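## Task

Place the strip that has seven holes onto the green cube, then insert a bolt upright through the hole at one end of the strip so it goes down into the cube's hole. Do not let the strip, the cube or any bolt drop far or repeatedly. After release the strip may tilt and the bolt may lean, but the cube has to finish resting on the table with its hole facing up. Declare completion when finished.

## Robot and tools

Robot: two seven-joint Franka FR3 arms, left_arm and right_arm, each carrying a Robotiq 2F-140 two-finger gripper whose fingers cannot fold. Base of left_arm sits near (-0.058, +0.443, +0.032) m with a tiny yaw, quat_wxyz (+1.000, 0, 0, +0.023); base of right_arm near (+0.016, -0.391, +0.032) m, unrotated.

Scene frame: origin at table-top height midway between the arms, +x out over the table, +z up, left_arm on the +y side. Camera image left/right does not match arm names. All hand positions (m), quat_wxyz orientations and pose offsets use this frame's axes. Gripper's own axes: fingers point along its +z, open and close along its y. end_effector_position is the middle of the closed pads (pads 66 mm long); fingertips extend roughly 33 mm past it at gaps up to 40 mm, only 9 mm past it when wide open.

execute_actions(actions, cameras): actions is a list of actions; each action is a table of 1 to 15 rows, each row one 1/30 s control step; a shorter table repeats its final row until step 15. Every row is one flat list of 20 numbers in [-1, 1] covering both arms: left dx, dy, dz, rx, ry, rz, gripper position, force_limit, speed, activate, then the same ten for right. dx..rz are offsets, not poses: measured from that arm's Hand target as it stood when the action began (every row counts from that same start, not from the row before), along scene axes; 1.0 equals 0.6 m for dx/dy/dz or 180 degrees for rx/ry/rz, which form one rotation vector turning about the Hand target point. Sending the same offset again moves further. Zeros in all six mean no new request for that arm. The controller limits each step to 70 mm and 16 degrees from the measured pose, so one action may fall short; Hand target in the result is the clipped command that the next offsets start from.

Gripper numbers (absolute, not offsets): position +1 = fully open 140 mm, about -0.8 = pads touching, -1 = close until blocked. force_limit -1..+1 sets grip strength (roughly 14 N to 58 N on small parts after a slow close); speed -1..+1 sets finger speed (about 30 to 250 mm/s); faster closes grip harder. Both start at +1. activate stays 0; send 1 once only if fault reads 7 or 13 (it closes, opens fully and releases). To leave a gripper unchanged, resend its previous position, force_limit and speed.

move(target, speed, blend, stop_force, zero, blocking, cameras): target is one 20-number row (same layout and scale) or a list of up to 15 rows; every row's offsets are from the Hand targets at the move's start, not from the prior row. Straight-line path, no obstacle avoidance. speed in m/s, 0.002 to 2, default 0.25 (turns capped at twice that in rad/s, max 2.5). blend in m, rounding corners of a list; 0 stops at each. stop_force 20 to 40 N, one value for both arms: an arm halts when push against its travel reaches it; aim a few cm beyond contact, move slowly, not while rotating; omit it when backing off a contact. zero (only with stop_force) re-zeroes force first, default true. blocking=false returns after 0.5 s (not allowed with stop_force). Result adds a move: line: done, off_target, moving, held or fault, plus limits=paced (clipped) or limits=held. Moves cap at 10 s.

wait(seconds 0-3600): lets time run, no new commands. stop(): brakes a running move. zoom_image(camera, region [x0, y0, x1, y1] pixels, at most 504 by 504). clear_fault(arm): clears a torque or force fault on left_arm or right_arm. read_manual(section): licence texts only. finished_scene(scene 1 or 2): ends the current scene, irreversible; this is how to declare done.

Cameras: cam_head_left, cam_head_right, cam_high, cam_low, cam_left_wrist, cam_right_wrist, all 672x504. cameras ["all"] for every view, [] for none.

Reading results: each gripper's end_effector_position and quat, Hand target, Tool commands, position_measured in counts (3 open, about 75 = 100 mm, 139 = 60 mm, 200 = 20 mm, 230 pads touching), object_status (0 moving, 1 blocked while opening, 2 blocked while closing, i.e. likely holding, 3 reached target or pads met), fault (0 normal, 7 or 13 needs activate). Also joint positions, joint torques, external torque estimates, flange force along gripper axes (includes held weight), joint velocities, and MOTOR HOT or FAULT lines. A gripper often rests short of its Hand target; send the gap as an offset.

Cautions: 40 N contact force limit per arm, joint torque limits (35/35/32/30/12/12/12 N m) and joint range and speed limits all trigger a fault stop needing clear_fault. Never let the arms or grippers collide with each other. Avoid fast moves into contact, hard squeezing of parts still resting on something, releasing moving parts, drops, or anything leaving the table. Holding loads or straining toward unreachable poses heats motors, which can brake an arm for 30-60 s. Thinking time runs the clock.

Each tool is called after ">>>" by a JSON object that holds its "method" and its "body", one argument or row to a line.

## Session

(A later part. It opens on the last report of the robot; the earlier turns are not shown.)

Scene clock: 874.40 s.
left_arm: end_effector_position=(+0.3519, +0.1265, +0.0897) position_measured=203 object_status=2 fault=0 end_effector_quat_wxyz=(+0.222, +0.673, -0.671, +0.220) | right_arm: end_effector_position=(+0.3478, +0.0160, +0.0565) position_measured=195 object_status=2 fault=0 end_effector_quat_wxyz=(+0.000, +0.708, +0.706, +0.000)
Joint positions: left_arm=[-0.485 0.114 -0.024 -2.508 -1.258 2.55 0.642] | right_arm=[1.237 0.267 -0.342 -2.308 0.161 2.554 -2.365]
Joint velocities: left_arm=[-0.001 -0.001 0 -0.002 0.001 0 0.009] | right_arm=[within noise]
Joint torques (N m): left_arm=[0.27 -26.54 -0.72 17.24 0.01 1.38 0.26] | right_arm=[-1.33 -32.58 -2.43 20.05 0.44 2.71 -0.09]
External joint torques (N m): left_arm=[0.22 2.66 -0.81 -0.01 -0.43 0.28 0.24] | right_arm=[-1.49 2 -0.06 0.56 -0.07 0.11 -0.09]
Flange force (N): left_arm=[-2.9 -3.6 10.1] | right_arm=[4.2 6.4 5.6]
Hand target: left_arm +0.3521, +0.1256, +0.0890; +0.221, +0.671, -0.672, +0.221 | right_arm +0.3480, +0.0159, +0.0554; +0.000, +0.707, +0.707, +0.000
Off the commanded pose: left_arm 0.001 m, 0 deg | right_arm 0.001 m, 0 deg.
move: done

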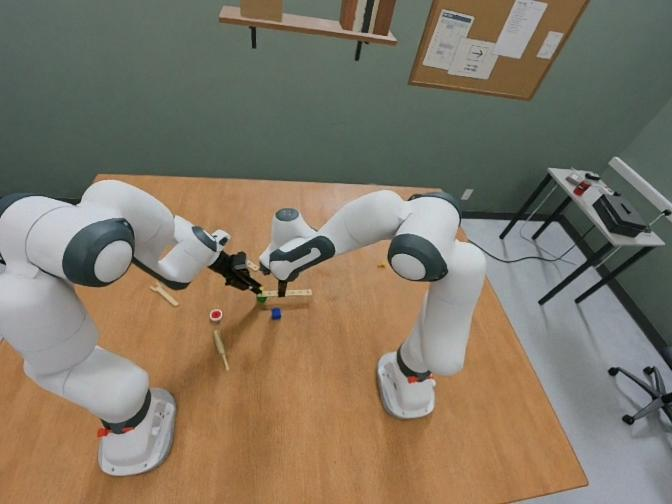

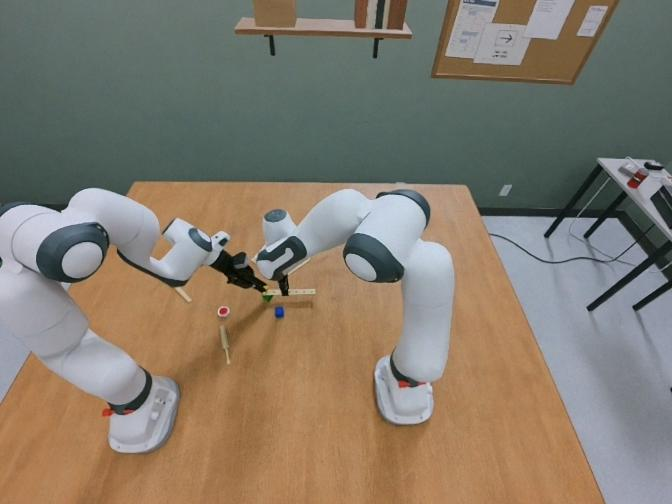

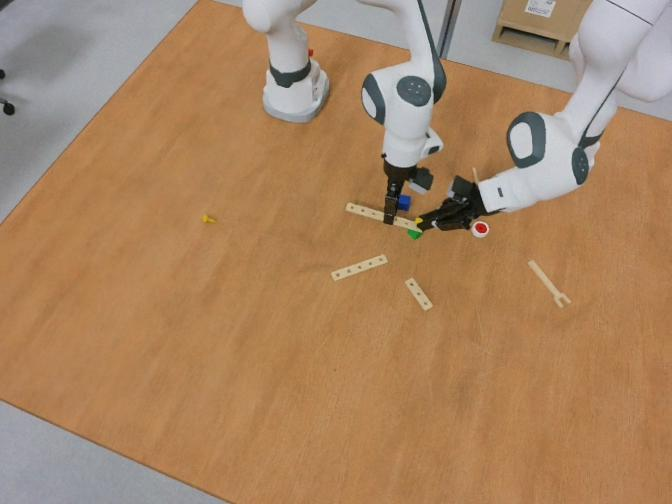

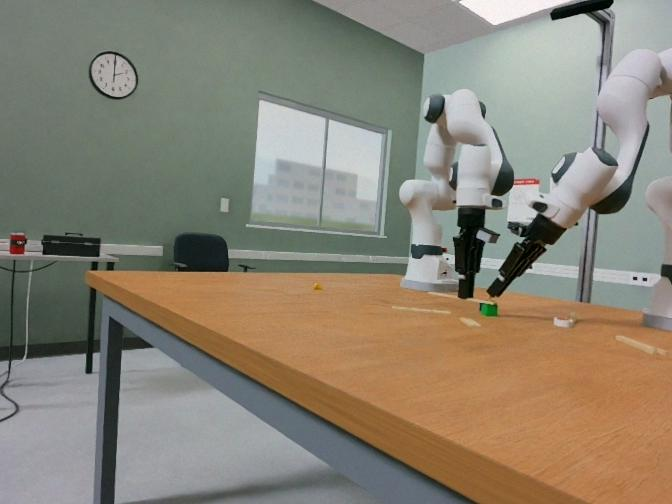

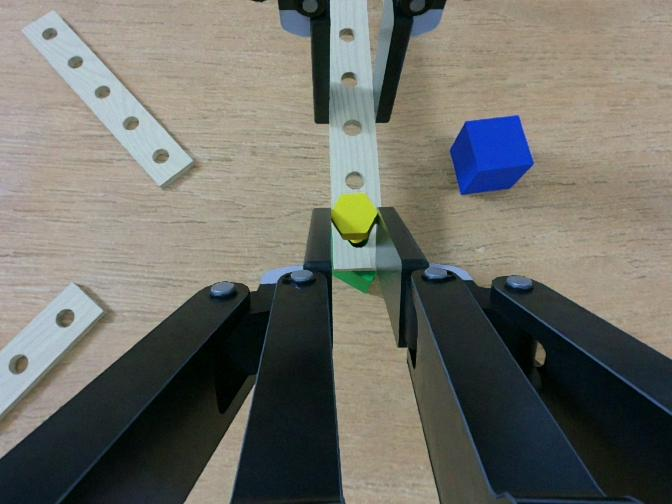

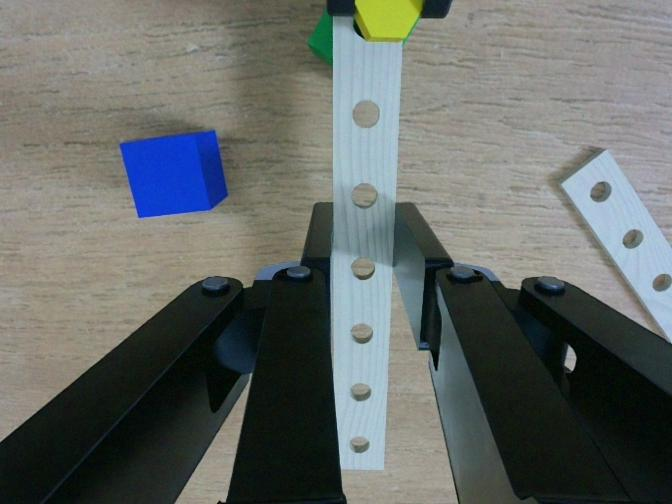

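>>> {"method": "move", "body": {
  "target": [
    [-0.0040,0,0,0,0,0,-1,-0.3,-1,0,0,0,0,0,0,0,-1,-1,-1,0],
    [-0.0040,0,-0.0075,0,0,0,-1,-0.3,-1,0,0,0,0,0,0,0,-1,-1,-1,0]
  ],
  "speed": [0.03,0.02],
  "cameras": ["cam_left_wrist","cam_right_wrist"]
}}

>>> {"method": "zoom_image", "body": {
  "camera": "cam_left_wrist",
  "region": [310, 185, 400, 275]
}}

>>> {"method": "zoom_image", "body": {
  "camera": "cam_right_wrist",
  "region": [320, 0, 420, 60]
}}

Scene clock: 895.67 s.
left_arm: end_effector_position=(+0.3500, +0.1268, +0.0854) position_measured=203 object_status=2 fault=0 end_effector_quat_wxyz=(+0.222, +0.673, -0.670, +0.220) | right_arm: end_effector_position=(+0.3475, +0.0161, +0.0564) position_measured=195 object_status=2 fault=0 end_effector_quat_wxyz=(+0.000, +0.708, +0.706, +0.000)
Joint positions: left_arm=[-0.486 0.122 -0.026 -2.511 -1.276 2.556 0.661] | right_arm=[1.237 0.267 -0.341 -2.308 0.161 2.554 -2.365]
Joint velocities: left_arm=[0 0 -0.001 0 -0.001 0 0.005] | right_arm=[within noise]
Joint torques (N m): left_arm=[-0.06 -26.48 -0.77 16.93 0.08 1.28 0.09] | right_arm=[-1.42 -32.62 -2.42 20.16 0.43 2.71 -0.04]
External joint torques (N m): left_arm=[-0.12 2.68 -0.86 0.01 -0.35 0.21 0.07] | right_arm=[-1.5 2.18 0.04 0.5 -0.1 0.07 -0.04]
Flange force (N): left_arm=[-2.1 -3.7 9.9] | right_arm=[4.5 6.5 5.9]
Hand target: left_arm +0.3497, +0.1256, +0.0845; +0.221, +0.671, -0.672, +0.221 | right_arm +0.3480, +0.0159, +0.0554; +0.000, +0.707, +0.707, +0.000
Off the commanded pose: left_arm 0.001 m, 0 deg | right_arm 0.001 m, 0 deg.
move: done

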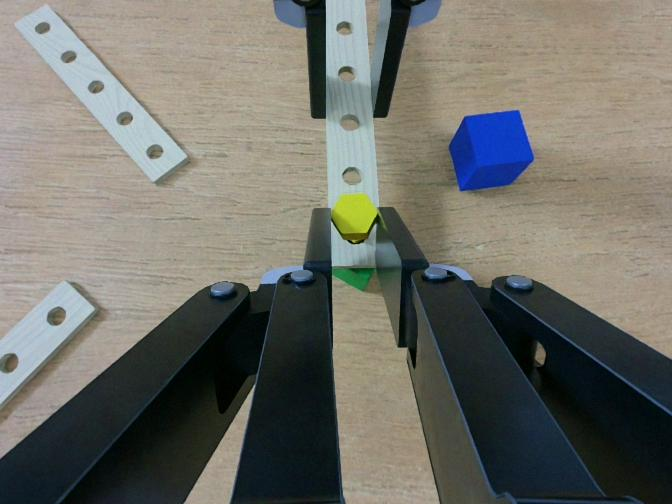

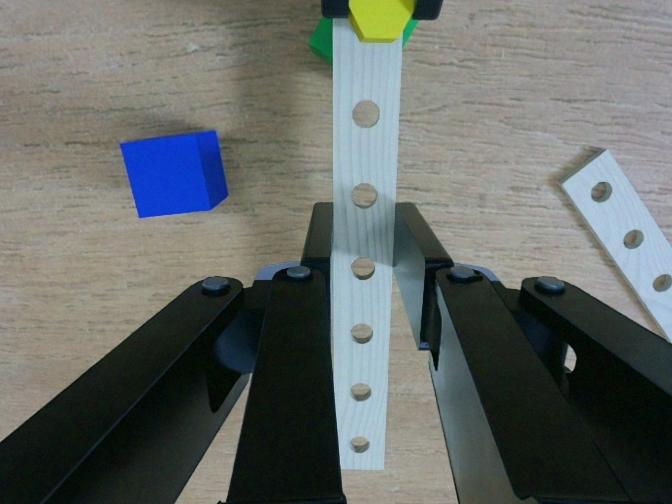

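Scaled by 5.600.

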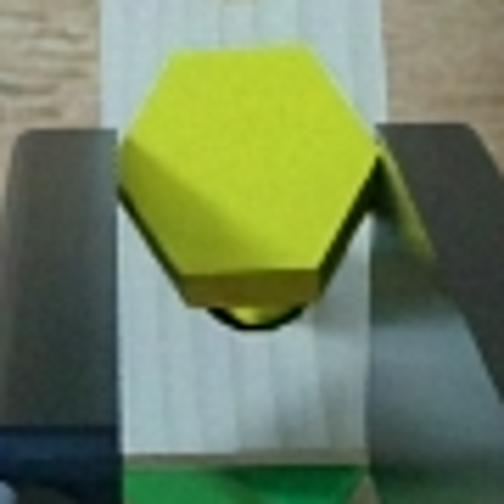

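Scaled by 5.040.

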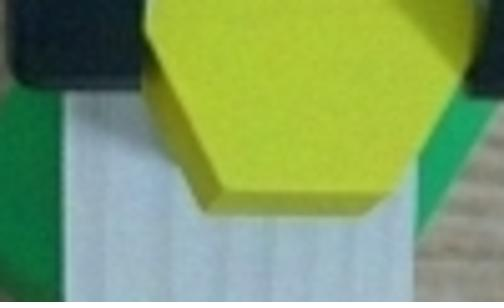

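>>> {"method": "move", "body": {
  "target": [0,0,-0.0075,0,0,0,-1,-0.3,-1,0,0,0,0,0,0,0,-1,-1,-1,0],
  "speed": 0.015,
  "cameras": ["cam_left_wrist","cam_right_wrist"]
}}

>>> {"method": "zoom_image", "body": {
  "camera": "cam_left_wrist",
  "region": [310, 185, 400, 275]
}}

Scene clock: 902.20 s.
left_arm: end_effector_position=(+0.3499, +0.1266, +0.0810) position_measured=203 object_status=2 fault=0 end_effector_quat_wxyz=(+0.222, +0.673, -0.670, +0.220) | right_arm: end_effector_position=(+0.3475, +0.0161, +0.0564) position_measured=195 object_status=2 fault=0 end_effector_quat_wxyz=(+0.000, +0.708, +0.706, +0.000)
Joint positions: left_arm=[-0.486 0.134 -0.027 -2.508 -1.29 2.559 0.676] | right_arm=[1.237 0.267 -0.341 -2.308 0.161 2.554 -2.365]
Joint velocities: left_arm=[0 0.001 0 0.001 0 0 0.006] | right_arm=[within noise]
Joint torques (N m): left_arm=[0.08 -26.69 -0.73 16.72 0.04 1.31 0.21] | right_arm=[-1.46 -32.64 -2.39 20.12 0.44 2.7 -0.07]
External joint torques (N m): left_arm=[-0.05 2.69 -0.89 -0.05 -0.38 0.25 0.2] | right_arm=[-1.63 2.13 -0.01 0.52 -0.08 0.08 -0.07]
Flange force (N): left_arm=[-2.6 -3.3 10.2] | right_arm=[4.4 6.7 5.9]
Hand target: left_arm +0.3497, +0.1256, +0.0800; +0.221, +0.671, -0.672, +0.221 | right_arm +0.3480, +0.0159, +0.0554; +0.000, +0.707, +0.707, +0.000
Off the commanded pose: left_arm 0.001 m, 0 deg | right_arm 0.001 m, 0 deg.
move: done

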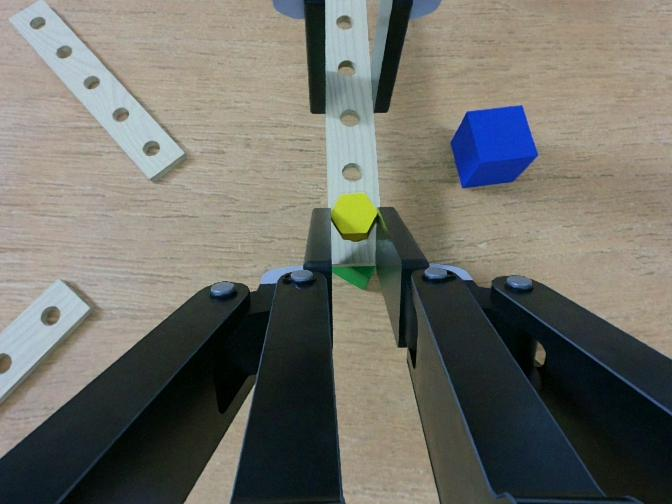

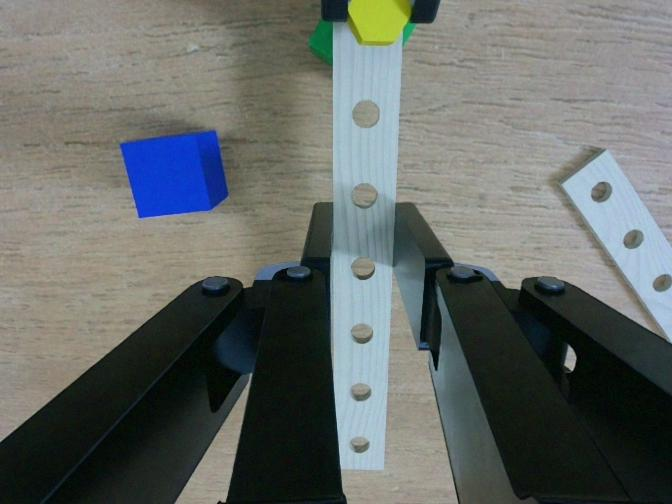

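Scaled by 5.600.

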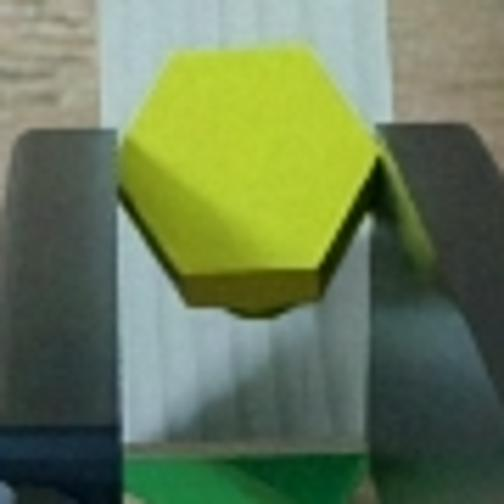

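>>> {"method": "move", "body": {
  "target": [0,0,-0.0058,0,0,0,-1,-0.3,-1,0,0,0,0,0,0,0,-1,-1,-1,0],
  "speed": 0.015,
  "cameras": ["cam_left_wrist","cam_right_wrist","cam_low"]
}}

>>> {"method": "zoom_image", "body": {
  "camera": "cam_left_wrist",
  "region": [310, 185, 400, 275]
}}

>>> {"method": "zoom_image", "body": {
  "camera": "cam_low",
  "region": [465, 270, 515, 320]
}}

Scene clock: 914.70 s.
left_arm: end_effector_position=(+0.3509, +0.1244, +0.0807) position_measured=203 object_status=2 fault=0 end_effector_quat_wxyz=(+0.223, +0.671, -0.671, +0.223) | right_arm: end_effector_position=(+0.3477, +0.0158, +0.0563) position_measured=195 object_status=2 fault=0 end_effector_quat_wxyz=(+0.000, +0.708, +0.706, -0.001)
Joint positions: left_arm=[-0.486 0.139 -0.029 -2.503 -1.3 2.559 0.688] | right_arm=[1.236 0.267 -0.341 -2.309 0.161 2.554 -2.365]
Joint velocities: left_arm=[-0.001 0.001 0 0 -0.001 0.001 0.006] | right_arm=[within noise]
Joint torques (N m): left_arm=[0.32 -24.39 -0.12 15.74 0.18 1.84 0.35] | right_arm=[-1.24 -32.68 -2.26 20.26 0.48 2.71 -0.03]
External joint torques (N m): left_arm=[0.15 5.09 -0.31 -0.98 -0.24 0.8 0.33] | right_arm=[-1.45 2.12 0.08 0.62 -0.04 0.08 -0.03]
Flange force (N): left_arm=[-5.9 -5.5 15.5] | right_arm=[4.8 6.6 5.9]
Hand target: left_arm +0.3497, +0.1256, +0.0765; +0.221, +0.671, -0.672, +0.221 | right_arm +0.3480, +0.0159, +0.0554; +0.000, +0.707, +0.707, +0.000
Off the commanded pose: left_arm 0.004 m, 0 deg | right_arm 0.001 m, 0 deg.
move: off_target (left_arm)
Images, in order (width x height): cam_low 672x504, cam_left_wrist 672x504, cam_right_wrist 672x504.

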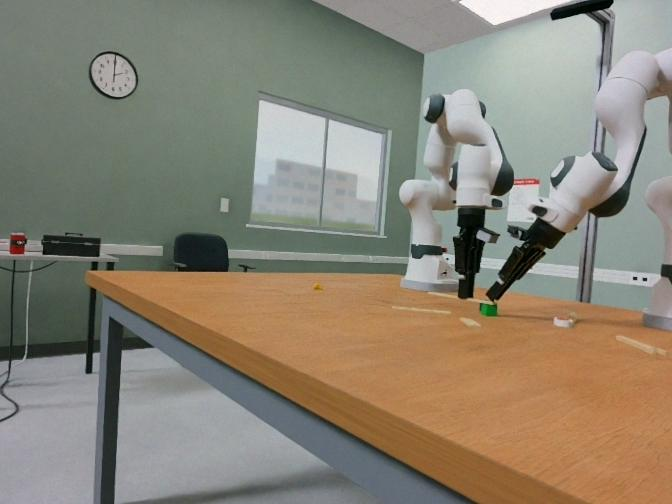

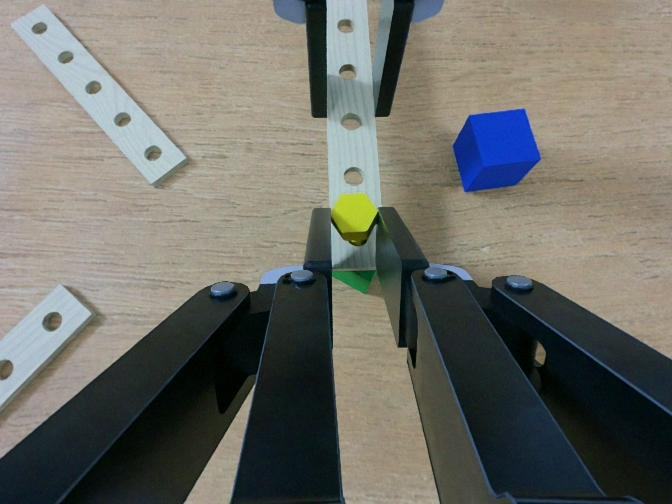

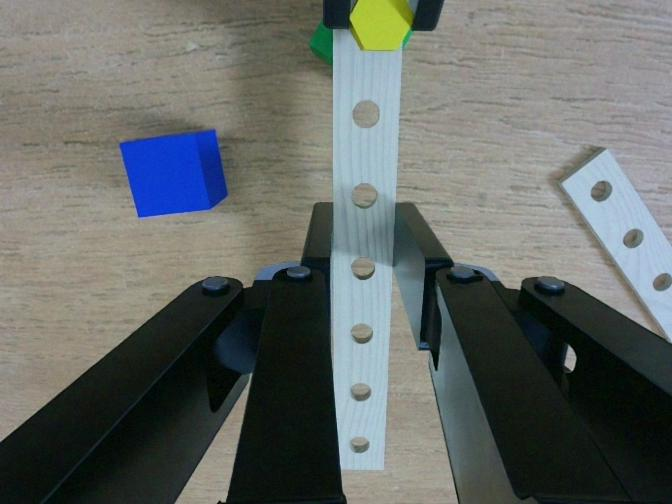

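Scaled by 5.600.

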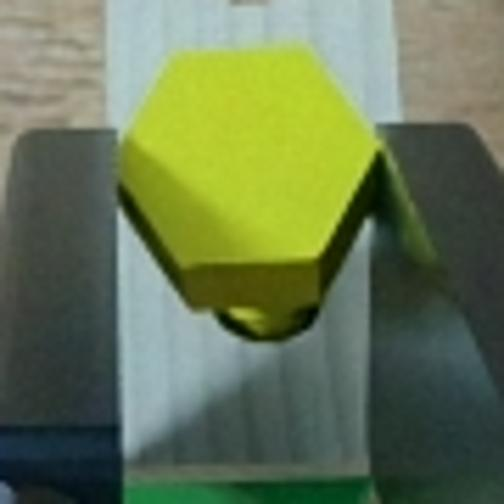

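Scaled by 10.080.

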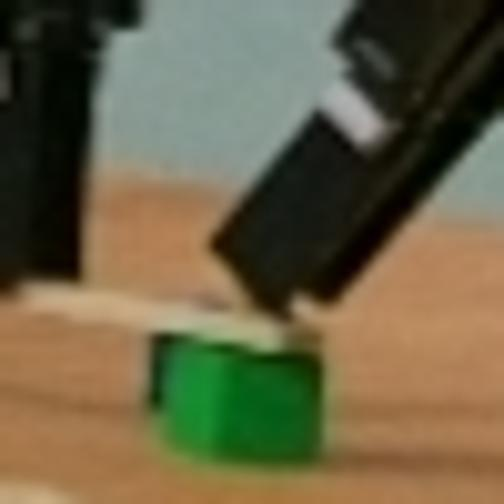

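>>> {"method": "move", "body": {
  "target": [0,0,0.0130,0,0,0,-1,-0.3,-1,0,0,0,0,0,0,0,-1,-1,-1,0],
  "speed": 0.03,
  "cameras": ["cam_left_wrist","cam_right_wrist","cam_low","cam_high"]
}}

>>> {"method": "zoom_image", "body": {
  "camera": "cam_left_wrist",
  "region": [310, 185, 400, 275]
}}

>>> {"method": "zoom_image", "body": {
  "camera": "cam_low",
  "region": [475, 285, 510, 320]
}}

>>> {"method": "zoom_image", "body": {
  "camera": "cam_high",
  "region": [400, 205, 440, 245]
}}

Scene clock: 1019.57 s.
left_arm: end_effector_position=(+0.3503, +0.1252, +0.0841) position_measured=203 object_status=2 fault=0 end_effector_quat_wxyz=(+0.221, +0.670, -0.673, +0.222) | right_arm: end_effector_position=(+0.3476, +0.0159, +0.0563) position_measured=195 object_status=2 fault=0 end_effector_quat_wxyz=(+0.000, +0.708, +0.706, -0.001)
Joint positions: left_arm=[-0.486 0.127 -0.029 -2.509 -1.287 2.559 0.676] | right_arm=[1.236 0.267 -0.341 -2.309 0.161 2.554 -2.365]
Joint velocities: left_arm=[-0.001 0 0.001 0.001 0 0 -0.005] | right_arm=[within noise]
Joint torques (N m): left_arm=[0.2 -28.15 -0.4 15.81 0.62 0.98 -0.31] | right_arm=[-1.33 -32.63 -2.41 20.22 0.43 2.71 -0.03]
External joint torques (N m): left_arm=[0.1 1.3 -0.52 -1.22 0.19 -0.1 -0.33] | right_arm=[-1.59 1.99 -0.13 0.73 -0.08 0.11 -0.03]
Flange force (N): left_arm=[-0.4 0.3 1.0] | right_arm=[4.7 6.9 5.5]
Hand target: left_arm +0.3497, +0.1256, +0.0843; +0.221, +0.671, -0.672, +0.221 | right_arm +0.3480, +0.0159, +0.0554; +0.000, +0.707, +0.707, +0.000
Off the commanded pose: left_arm 0.001 m, 0 deg | right_arm 0.001 m, 0 deg.
move: done
Images, in order (width x height): cam_high 672x504, cam_low 672x504, cam_left_wrist 672x504, cam_right_wrist 672x504.

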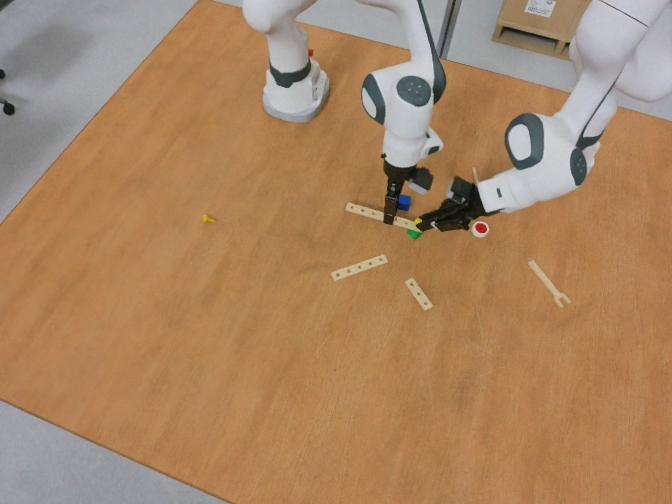

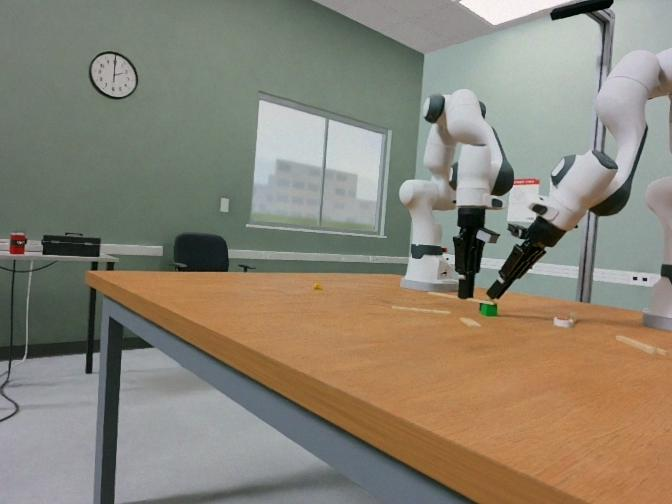

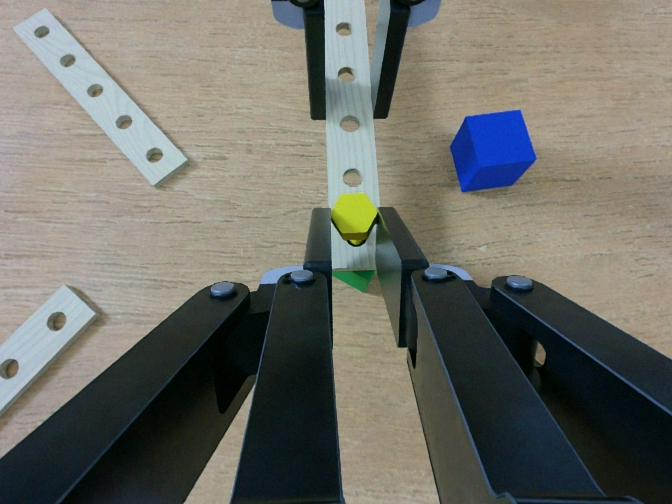

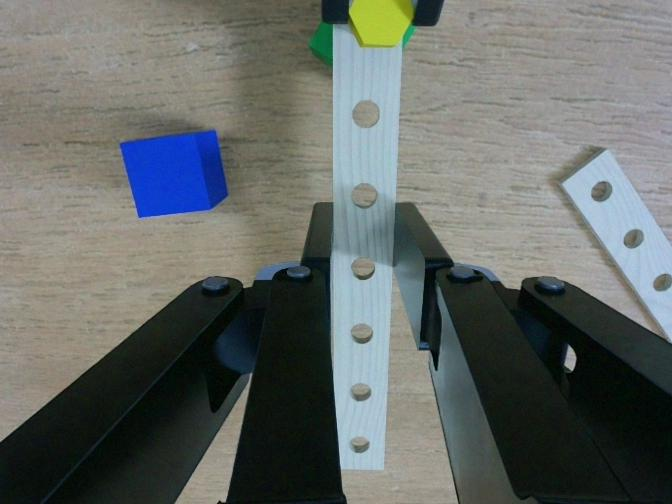

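Scaled by 5.600.

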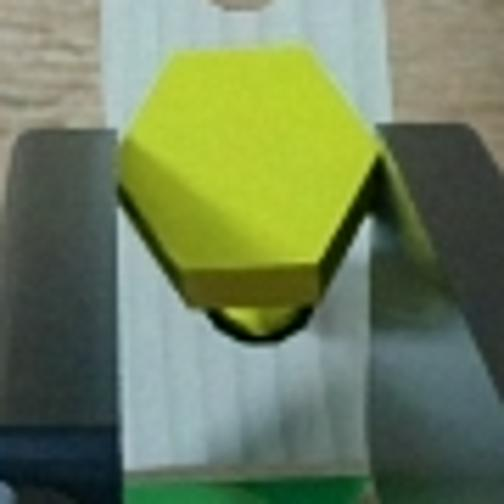

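Scaled by 14.400.

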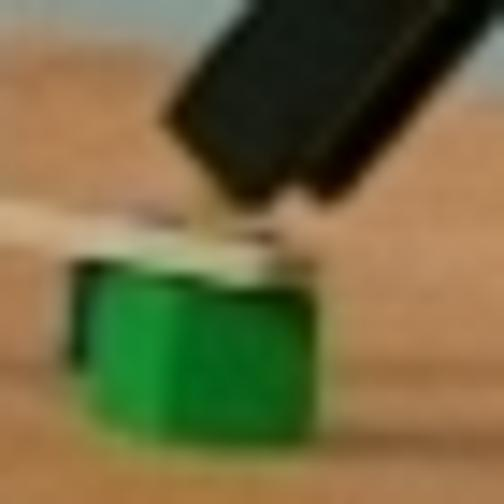

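Scaled by 12.600.

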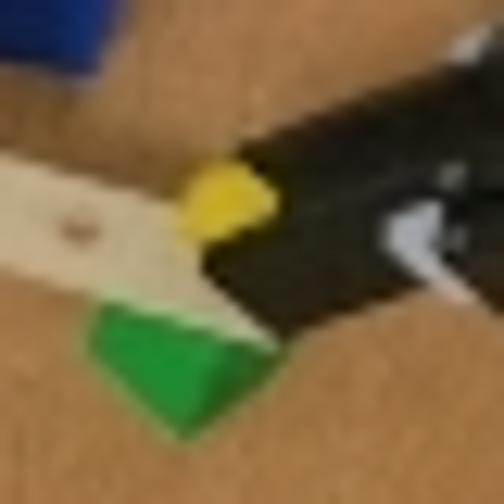

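>>> {"method": "zoom_image", "body": {
  "camera": "cam_left_wrist",
  "region": [338, 225, 373, 255]
}}

Scaled by 14.400.

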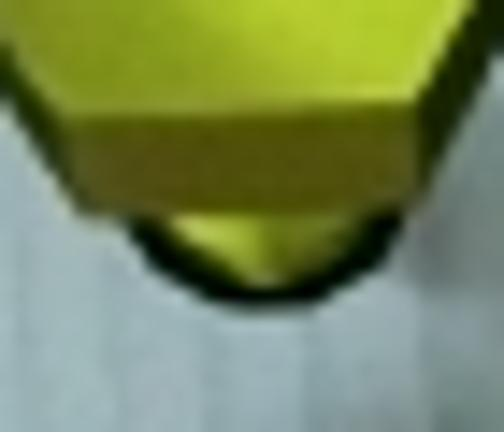

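>>> {"method": "move", "body": {
  "target": [0,0,-0.0045,0,0,0,-1,-0.3,-1,0,0,0,0,0,0,0,-1,-1,-1,0],
  "speed": 0.015,
  "cameras": ["cam_left_wrist"]
}}

>>> {"method": "zoom_image", "body": {
  "camera": "cam_left_wrist",
  "region": [310, 185, 400, 275]
}}

>>> {"method": "move", "body": {
  "target": [0,0,-0.0030,0,0,0,-1,-0.3,-1,0,0,0,0,0,0,0,-1,-1,-1,0],
  "speed": 0.015,
  "cameras": ["cam_left_wrist"]
}}

>>> {"method": "zoom_image", "body": {
  "camera": "cam_left_wrist",
  "region": [310, 185, 400, 275]
}}

Scene clock: 1044.87 s.
left_arm: end_effector_position=(+0.3496, +0.1255, +0.0828) position_measured=203 object_status=2 fault=0 end_effector_quat_wxyz=(+0.222, +0.671, -0.672, +0.221) | right_arm: end_effector_position=(+0.3475, +0.0160, +0.0563) position_measured=195 object_status=2 fault=0 end_effector_quat_wxyz=(+0.000, +0.708, +0.706, -0.001)
Joint positions: left_arm=[-0.486 0.129 -0.029 -2.509 -1.287 2.56 0.675] | right_arm=[1.236 0.267 -0.341 -2.309 0.161 2.554 -2.365]
Joint torques (N m): left_arm=[0.15 -26.45 -0.59 16.56 0.34 1.14 0.2] | right_arm=[-1.38 -32.64 -2.45 20.2 0.44 2.71 -0.07]
External joint torques (N m): left_arm=[0.07 2.82 -0.69 -0.27 -0.09 0.08 0.18] | right_arm=[-1.43 2.2 0.03 0.53 -0.08 0.07 -0.07]
Flange force (N): left_arm=[-2.8 -3.9 8.9] | right_arm=[4.7 6.6 6.0]
Hand target: left_arm +0.3497, +0.1256, +0.0816; +0.221, +0.671, -0.672, +0.221 | right_arm +0.3480, +0.0159, +0.0554; +0.000, +0.707, +0.707, +0.000
Off the commanded pose: left_arm 0.001 m, 0 deg | right_arm 0.001 m, 0 deg.
move: done

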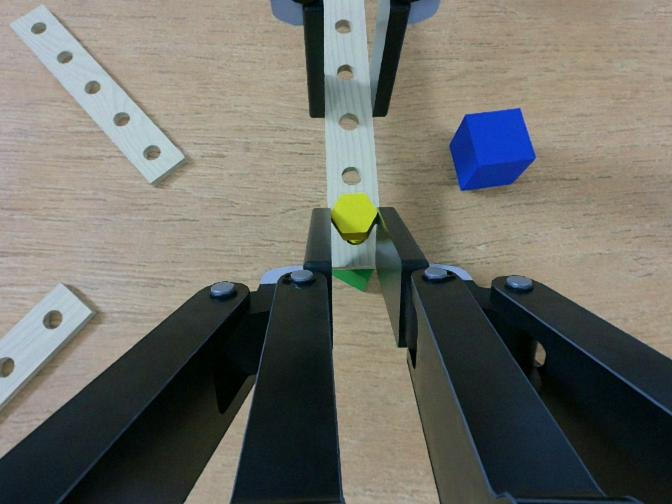

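Scaled by 5.600.

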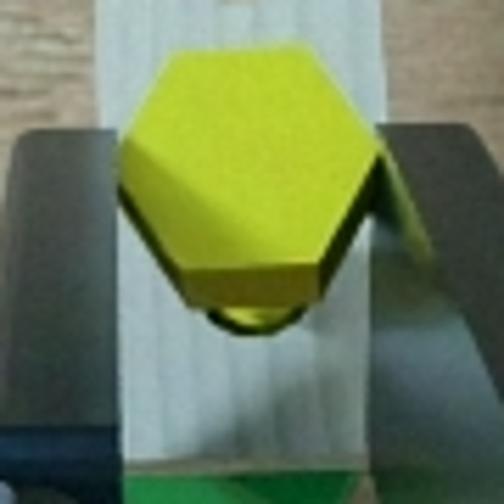

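Scene clock: 1045.37 s.
left_arm: end_effector_position=(+0.3496, +0.1256, +0.0810) position_measured=203 object_status=2 fault=0 end_effector_quat_wxyz=(+0.222, +0.672, -0.671, +0.221) | right_arm: end_effector_position=(+0.3474, +0.0160, +0.0563) position_measured=195 object_status=2 fault=0 end_effector_quat_wxyz=(+0.000, +0.708, +0.706, -0.001)
Joint positions: left_arm=[-0.486 0.134 -0.029 -2.507 -1.29 2.56 0.678] | right_arm=[1.236 0.267 -0.34 -2.309 0.161 2.554 -2.365]
Joint velocities: left_arm=[0 0 -0.001 0.001 -0.001 0.001 0.005] | right_arm=[within noise]
Joint torques (N m): left_arm=[0.19 -26.52 -0.38 16.52 0.1 1.22 0.23] | right_arm=[-1.47 -32.73 -2.51 20.2 0.45 2.71 -0.07]
External joint torques (N m): left_arm=[0.07 2.91 -0.52 -0.24 -0.32 0.16 0.21] | right_arm=[-1.6 2.04 -0.11 0.6 -0.08 0.09 -0.07]
Flange force (N): left_arm=[-3.3 -3.7 9.9] | right_arm=[4.4 6.7 5.6]
Hand target: left_arm +0.3497, +0.1256, +0.0798; +0.221, +0.671, -0.672, +0.221 | right_arm +0.3480, +0.0159, +0.0554; +0.000, +0.707, +0.707, +0.000
Off the commanded pose: left_arm 0.001 m, 0 deg | right_arm 0.001 m, 0 deg.
move: done

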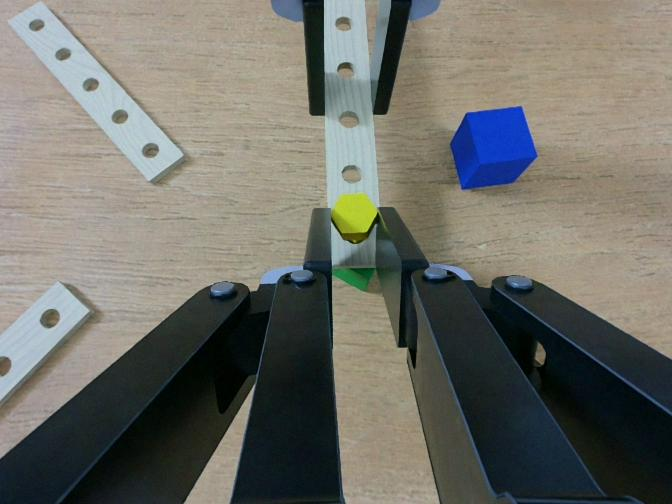

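Scaled by 5.600.

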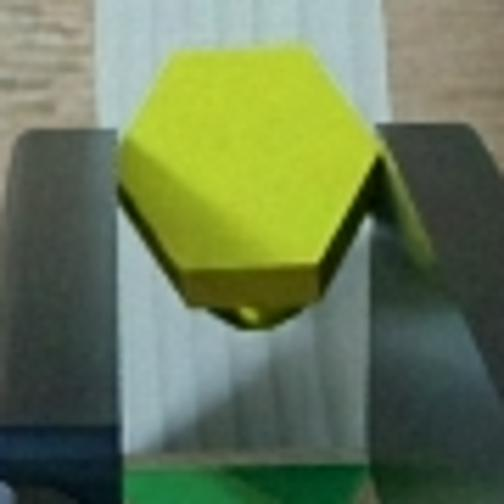

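>>> {"method": "move", "body": {
  "target": [0,0,-0.0030,0,0,0,-1,-0.3,-1,0,0,0,0,0,0,0,-1,-1,-1,0],
  "speed": 0.01,
  "cameras": ["cam_left_wrist","cam_low"]
}}

>>> {"method": "zoom_image", "body": {
  "camera": "cam_left_wrist",
  "region": [310, 185, 400, 275]
}}

>>> {"method": "zoom_image", "body": {
  "camera": "cam_low",
  "region": [475, 285, 510, 320]
}}

Scene clock: 1054.83 s.
left_arm: end_effector_position=(+0.3504, +0.1251, +0.0808) position_measured=203 object_status=2 fault=0 end_effector_quat_wxyz=(+0.222, +0.672, -0.671, +0.222) | right_arm: end_effector_position=(+0.3475, +0.0159, +0.0563) position_measured=195 object_status=2 fault=0 end_effector_quat_wxyz=(+0.000, +0.708, +0.706, -0.001)
Joint positions: left_arm=[-0.486 0.137 -0.029 -2.505 -1.296 2.56 0.683] | right_arm=[1.236 0.267 -0.34 -2.309 0.161 2.554 -2.365]
Joint velocities: left_arm=[0 0 -0.001 0.001 -0.003 0 0.004] | right_arm=[within noise]
Joint torques (N m): left_arm=[0.47 -25.47 -0.18 16.02 0.13 1.55 0.21] | right_arm=[-1.37 -32.73 -2.4 20.21 0.45 2.7 -0.07]
External joint torques (N m): left_arm=[0.37 4.03 -0.29 -0.75 -0.29 0.5 0.19] | right_arm=[-1.5 1.96 0 0.67 -0.08 0.09 -0.07]
Flange force (N): left_arm=[-4.8 -4.6 12.2] | right_arm=[4.5 6.6 5.5]
Hand target: left_arm +0.3497, +0.1256, +0.0780; +0.221, +0.671, -0.672, +0.221 | right_arm +0.3480, +0.0159, +0.0554; +0.000, +0.707, +0.707, +0.000
Off the commanded pose: left_arm 0.003 m, 0 deg | right_arm 0.001 m, 0 deg.
move: done
Images, in order (width x height): cam_low 672x504, cam_left_wrist 672x504.

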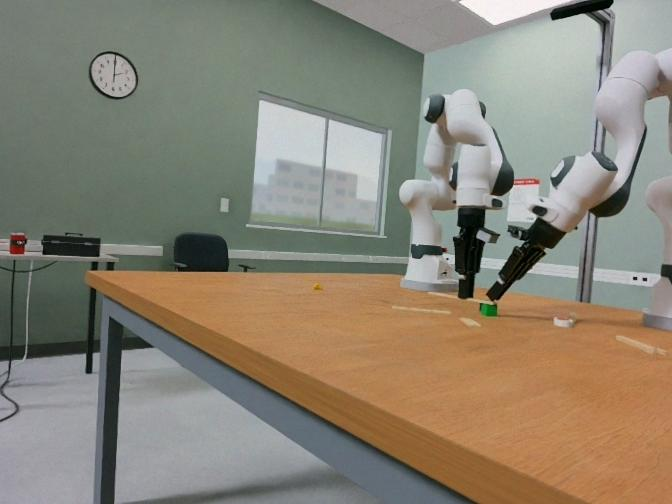

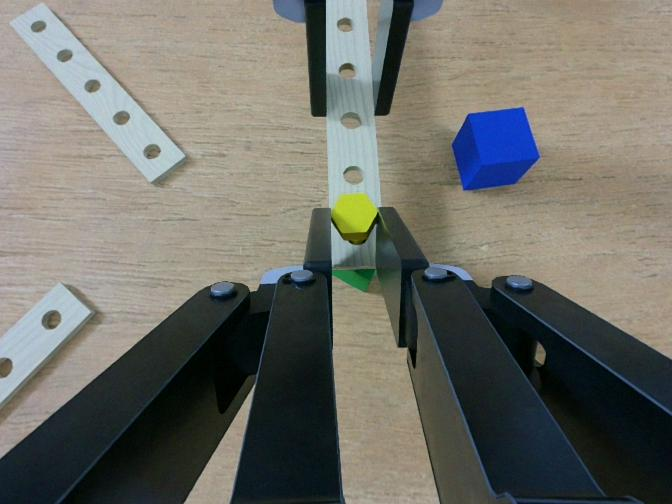

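Scaled by 5.600.

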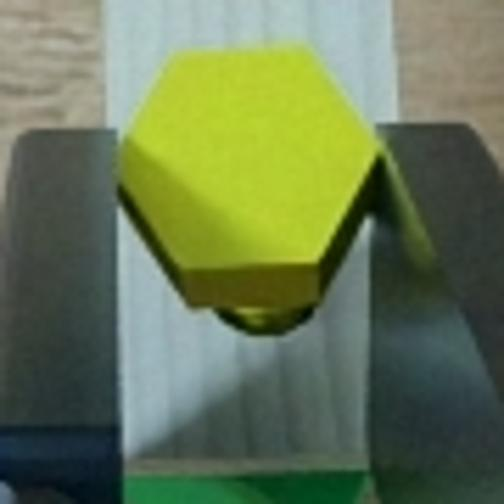

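Scaled by 14.400.

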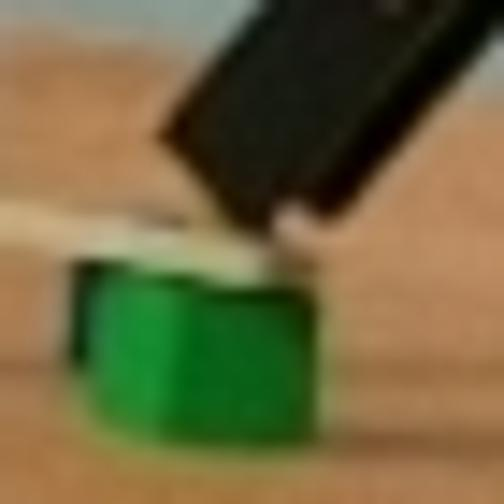

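>>> {"method": "move", "body": {
  "target": [
    [0,0,0.0050,0,0,0,-1,-0.3,-1,0,0,0,0,0,0,0,-1,-1,-1,0],
    [0,0,0.0050,0,0,0,-0.5,-0.3,-1,0,0,0,0,0,0,0,-1,-1,-1,0]
  ],
  "speed": 0.01,
  "cameras": ["cam_left_wrist","cam_low","cam_right_wrist"]
}}

>>> {"method": "zoom_image", "body": {
  "camera": "cam_left_wrist",
  "region": [310, 185, 400, 275]
}}

>>> {"method": "zoom_image", "body": {
  "camera": "cam_low",
  "region": [475, 285, 510, 320]
}}

>>> {"method": "zoom_image", "body": {
  "camera": "cam_right_wrist",
  "region": [320, 0, 420, 60]
}}

Scene clock: 1065.87 s.
left_arm: end_effector_position=(+0.3501, +0.1252, +0.0808) position_measured=192 object_status=0 fault=0 end_effector_quat_wxyz=(+0.222, +0.671, -0.672, +0.222) | right_arm: end_effector_position=(+0.3475, +0.0159, +0.0563) position_measured=195 object_status=2 fault=0 end_effector_quat_wxyz=(+0.000, +0.708, +0.706, -0.001)
Joint positions: left_arm=[-0.486 0.136 -0.029 -2.506 -1.296 2.56 0.685] | right_arm=[1.236 0.267 -0.34 -2.309 0.161 2.554 -2.365]
Joint torques (N m): left_arm=[0.35 -28.33 -0.22 15.83 0.58 1.06 -0.21] | right_arm=[-1.35 -32.77 -2.37 20.2 0.44 2.71 -0.06]
External joint torques (N m): left_arm=[0.24 1.05 -0.35 -0.86 0.16 0.01 -0.22] | right_arm=[-1.53 1.83 -0.02 0.74 -0.08 0.11 -0.06]
Flange force (N): left_arm=[-0.6 -0.1 1.0] | right_arm=[4.5 6.6 5.2]
Hand target: left_arm +0.3497, +0.1256, +0.0810; +0.221, +0.671, -0.672, +0.221 | right_arm +0.3480, +0.0159, +0.0554; +0.000, +0.707, +0.707, +0.000
Off the commanded pose: left_arm 0.001 m, 0 deg | right_arm 0.001 m, 0 deg.
move: done
Images, in order (width x height): cam_low 672x504, cam_left_wrist 672x504, cam_right_wrist 672x504.

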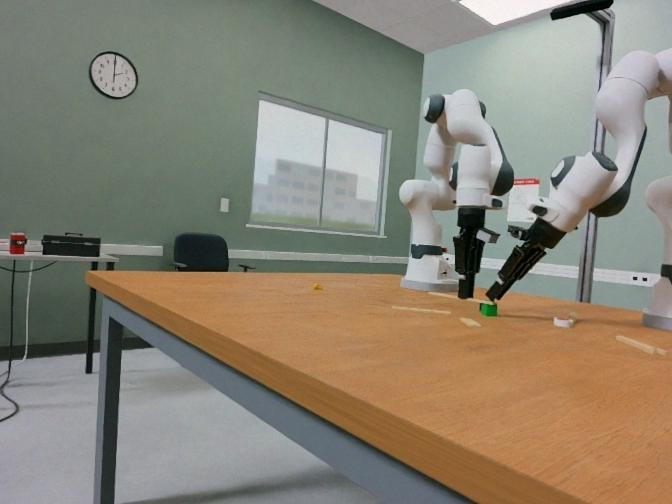

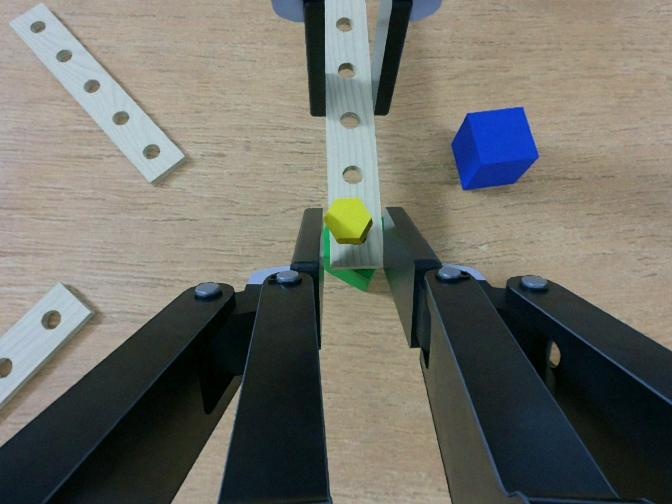

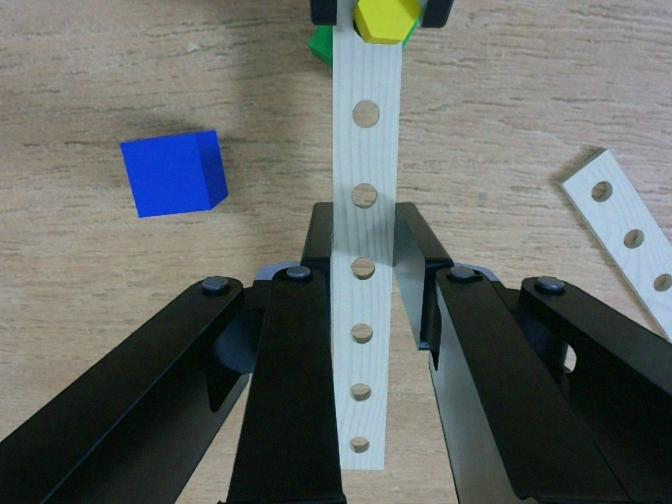

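Scaled by 5.600.

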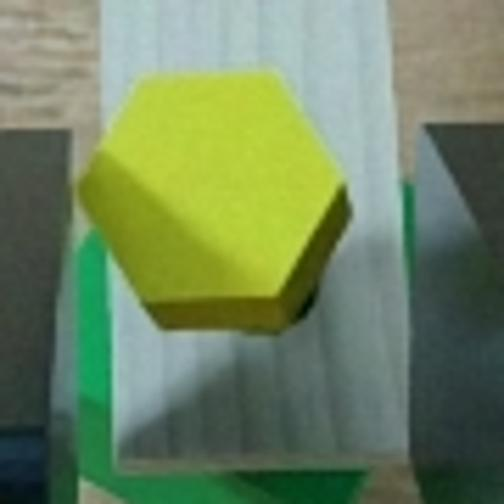

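Scaled by 14.400.

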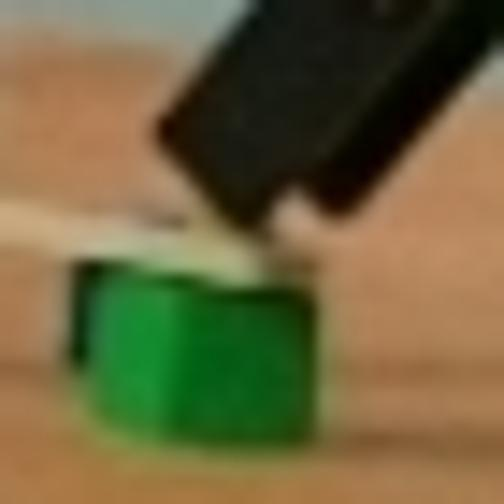

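Scaled by 5.040.

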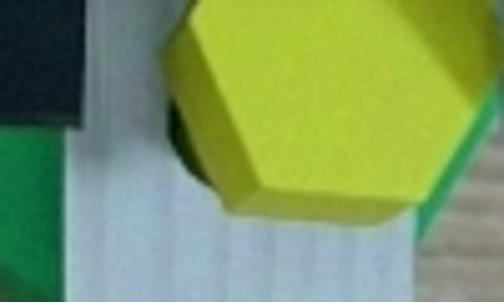

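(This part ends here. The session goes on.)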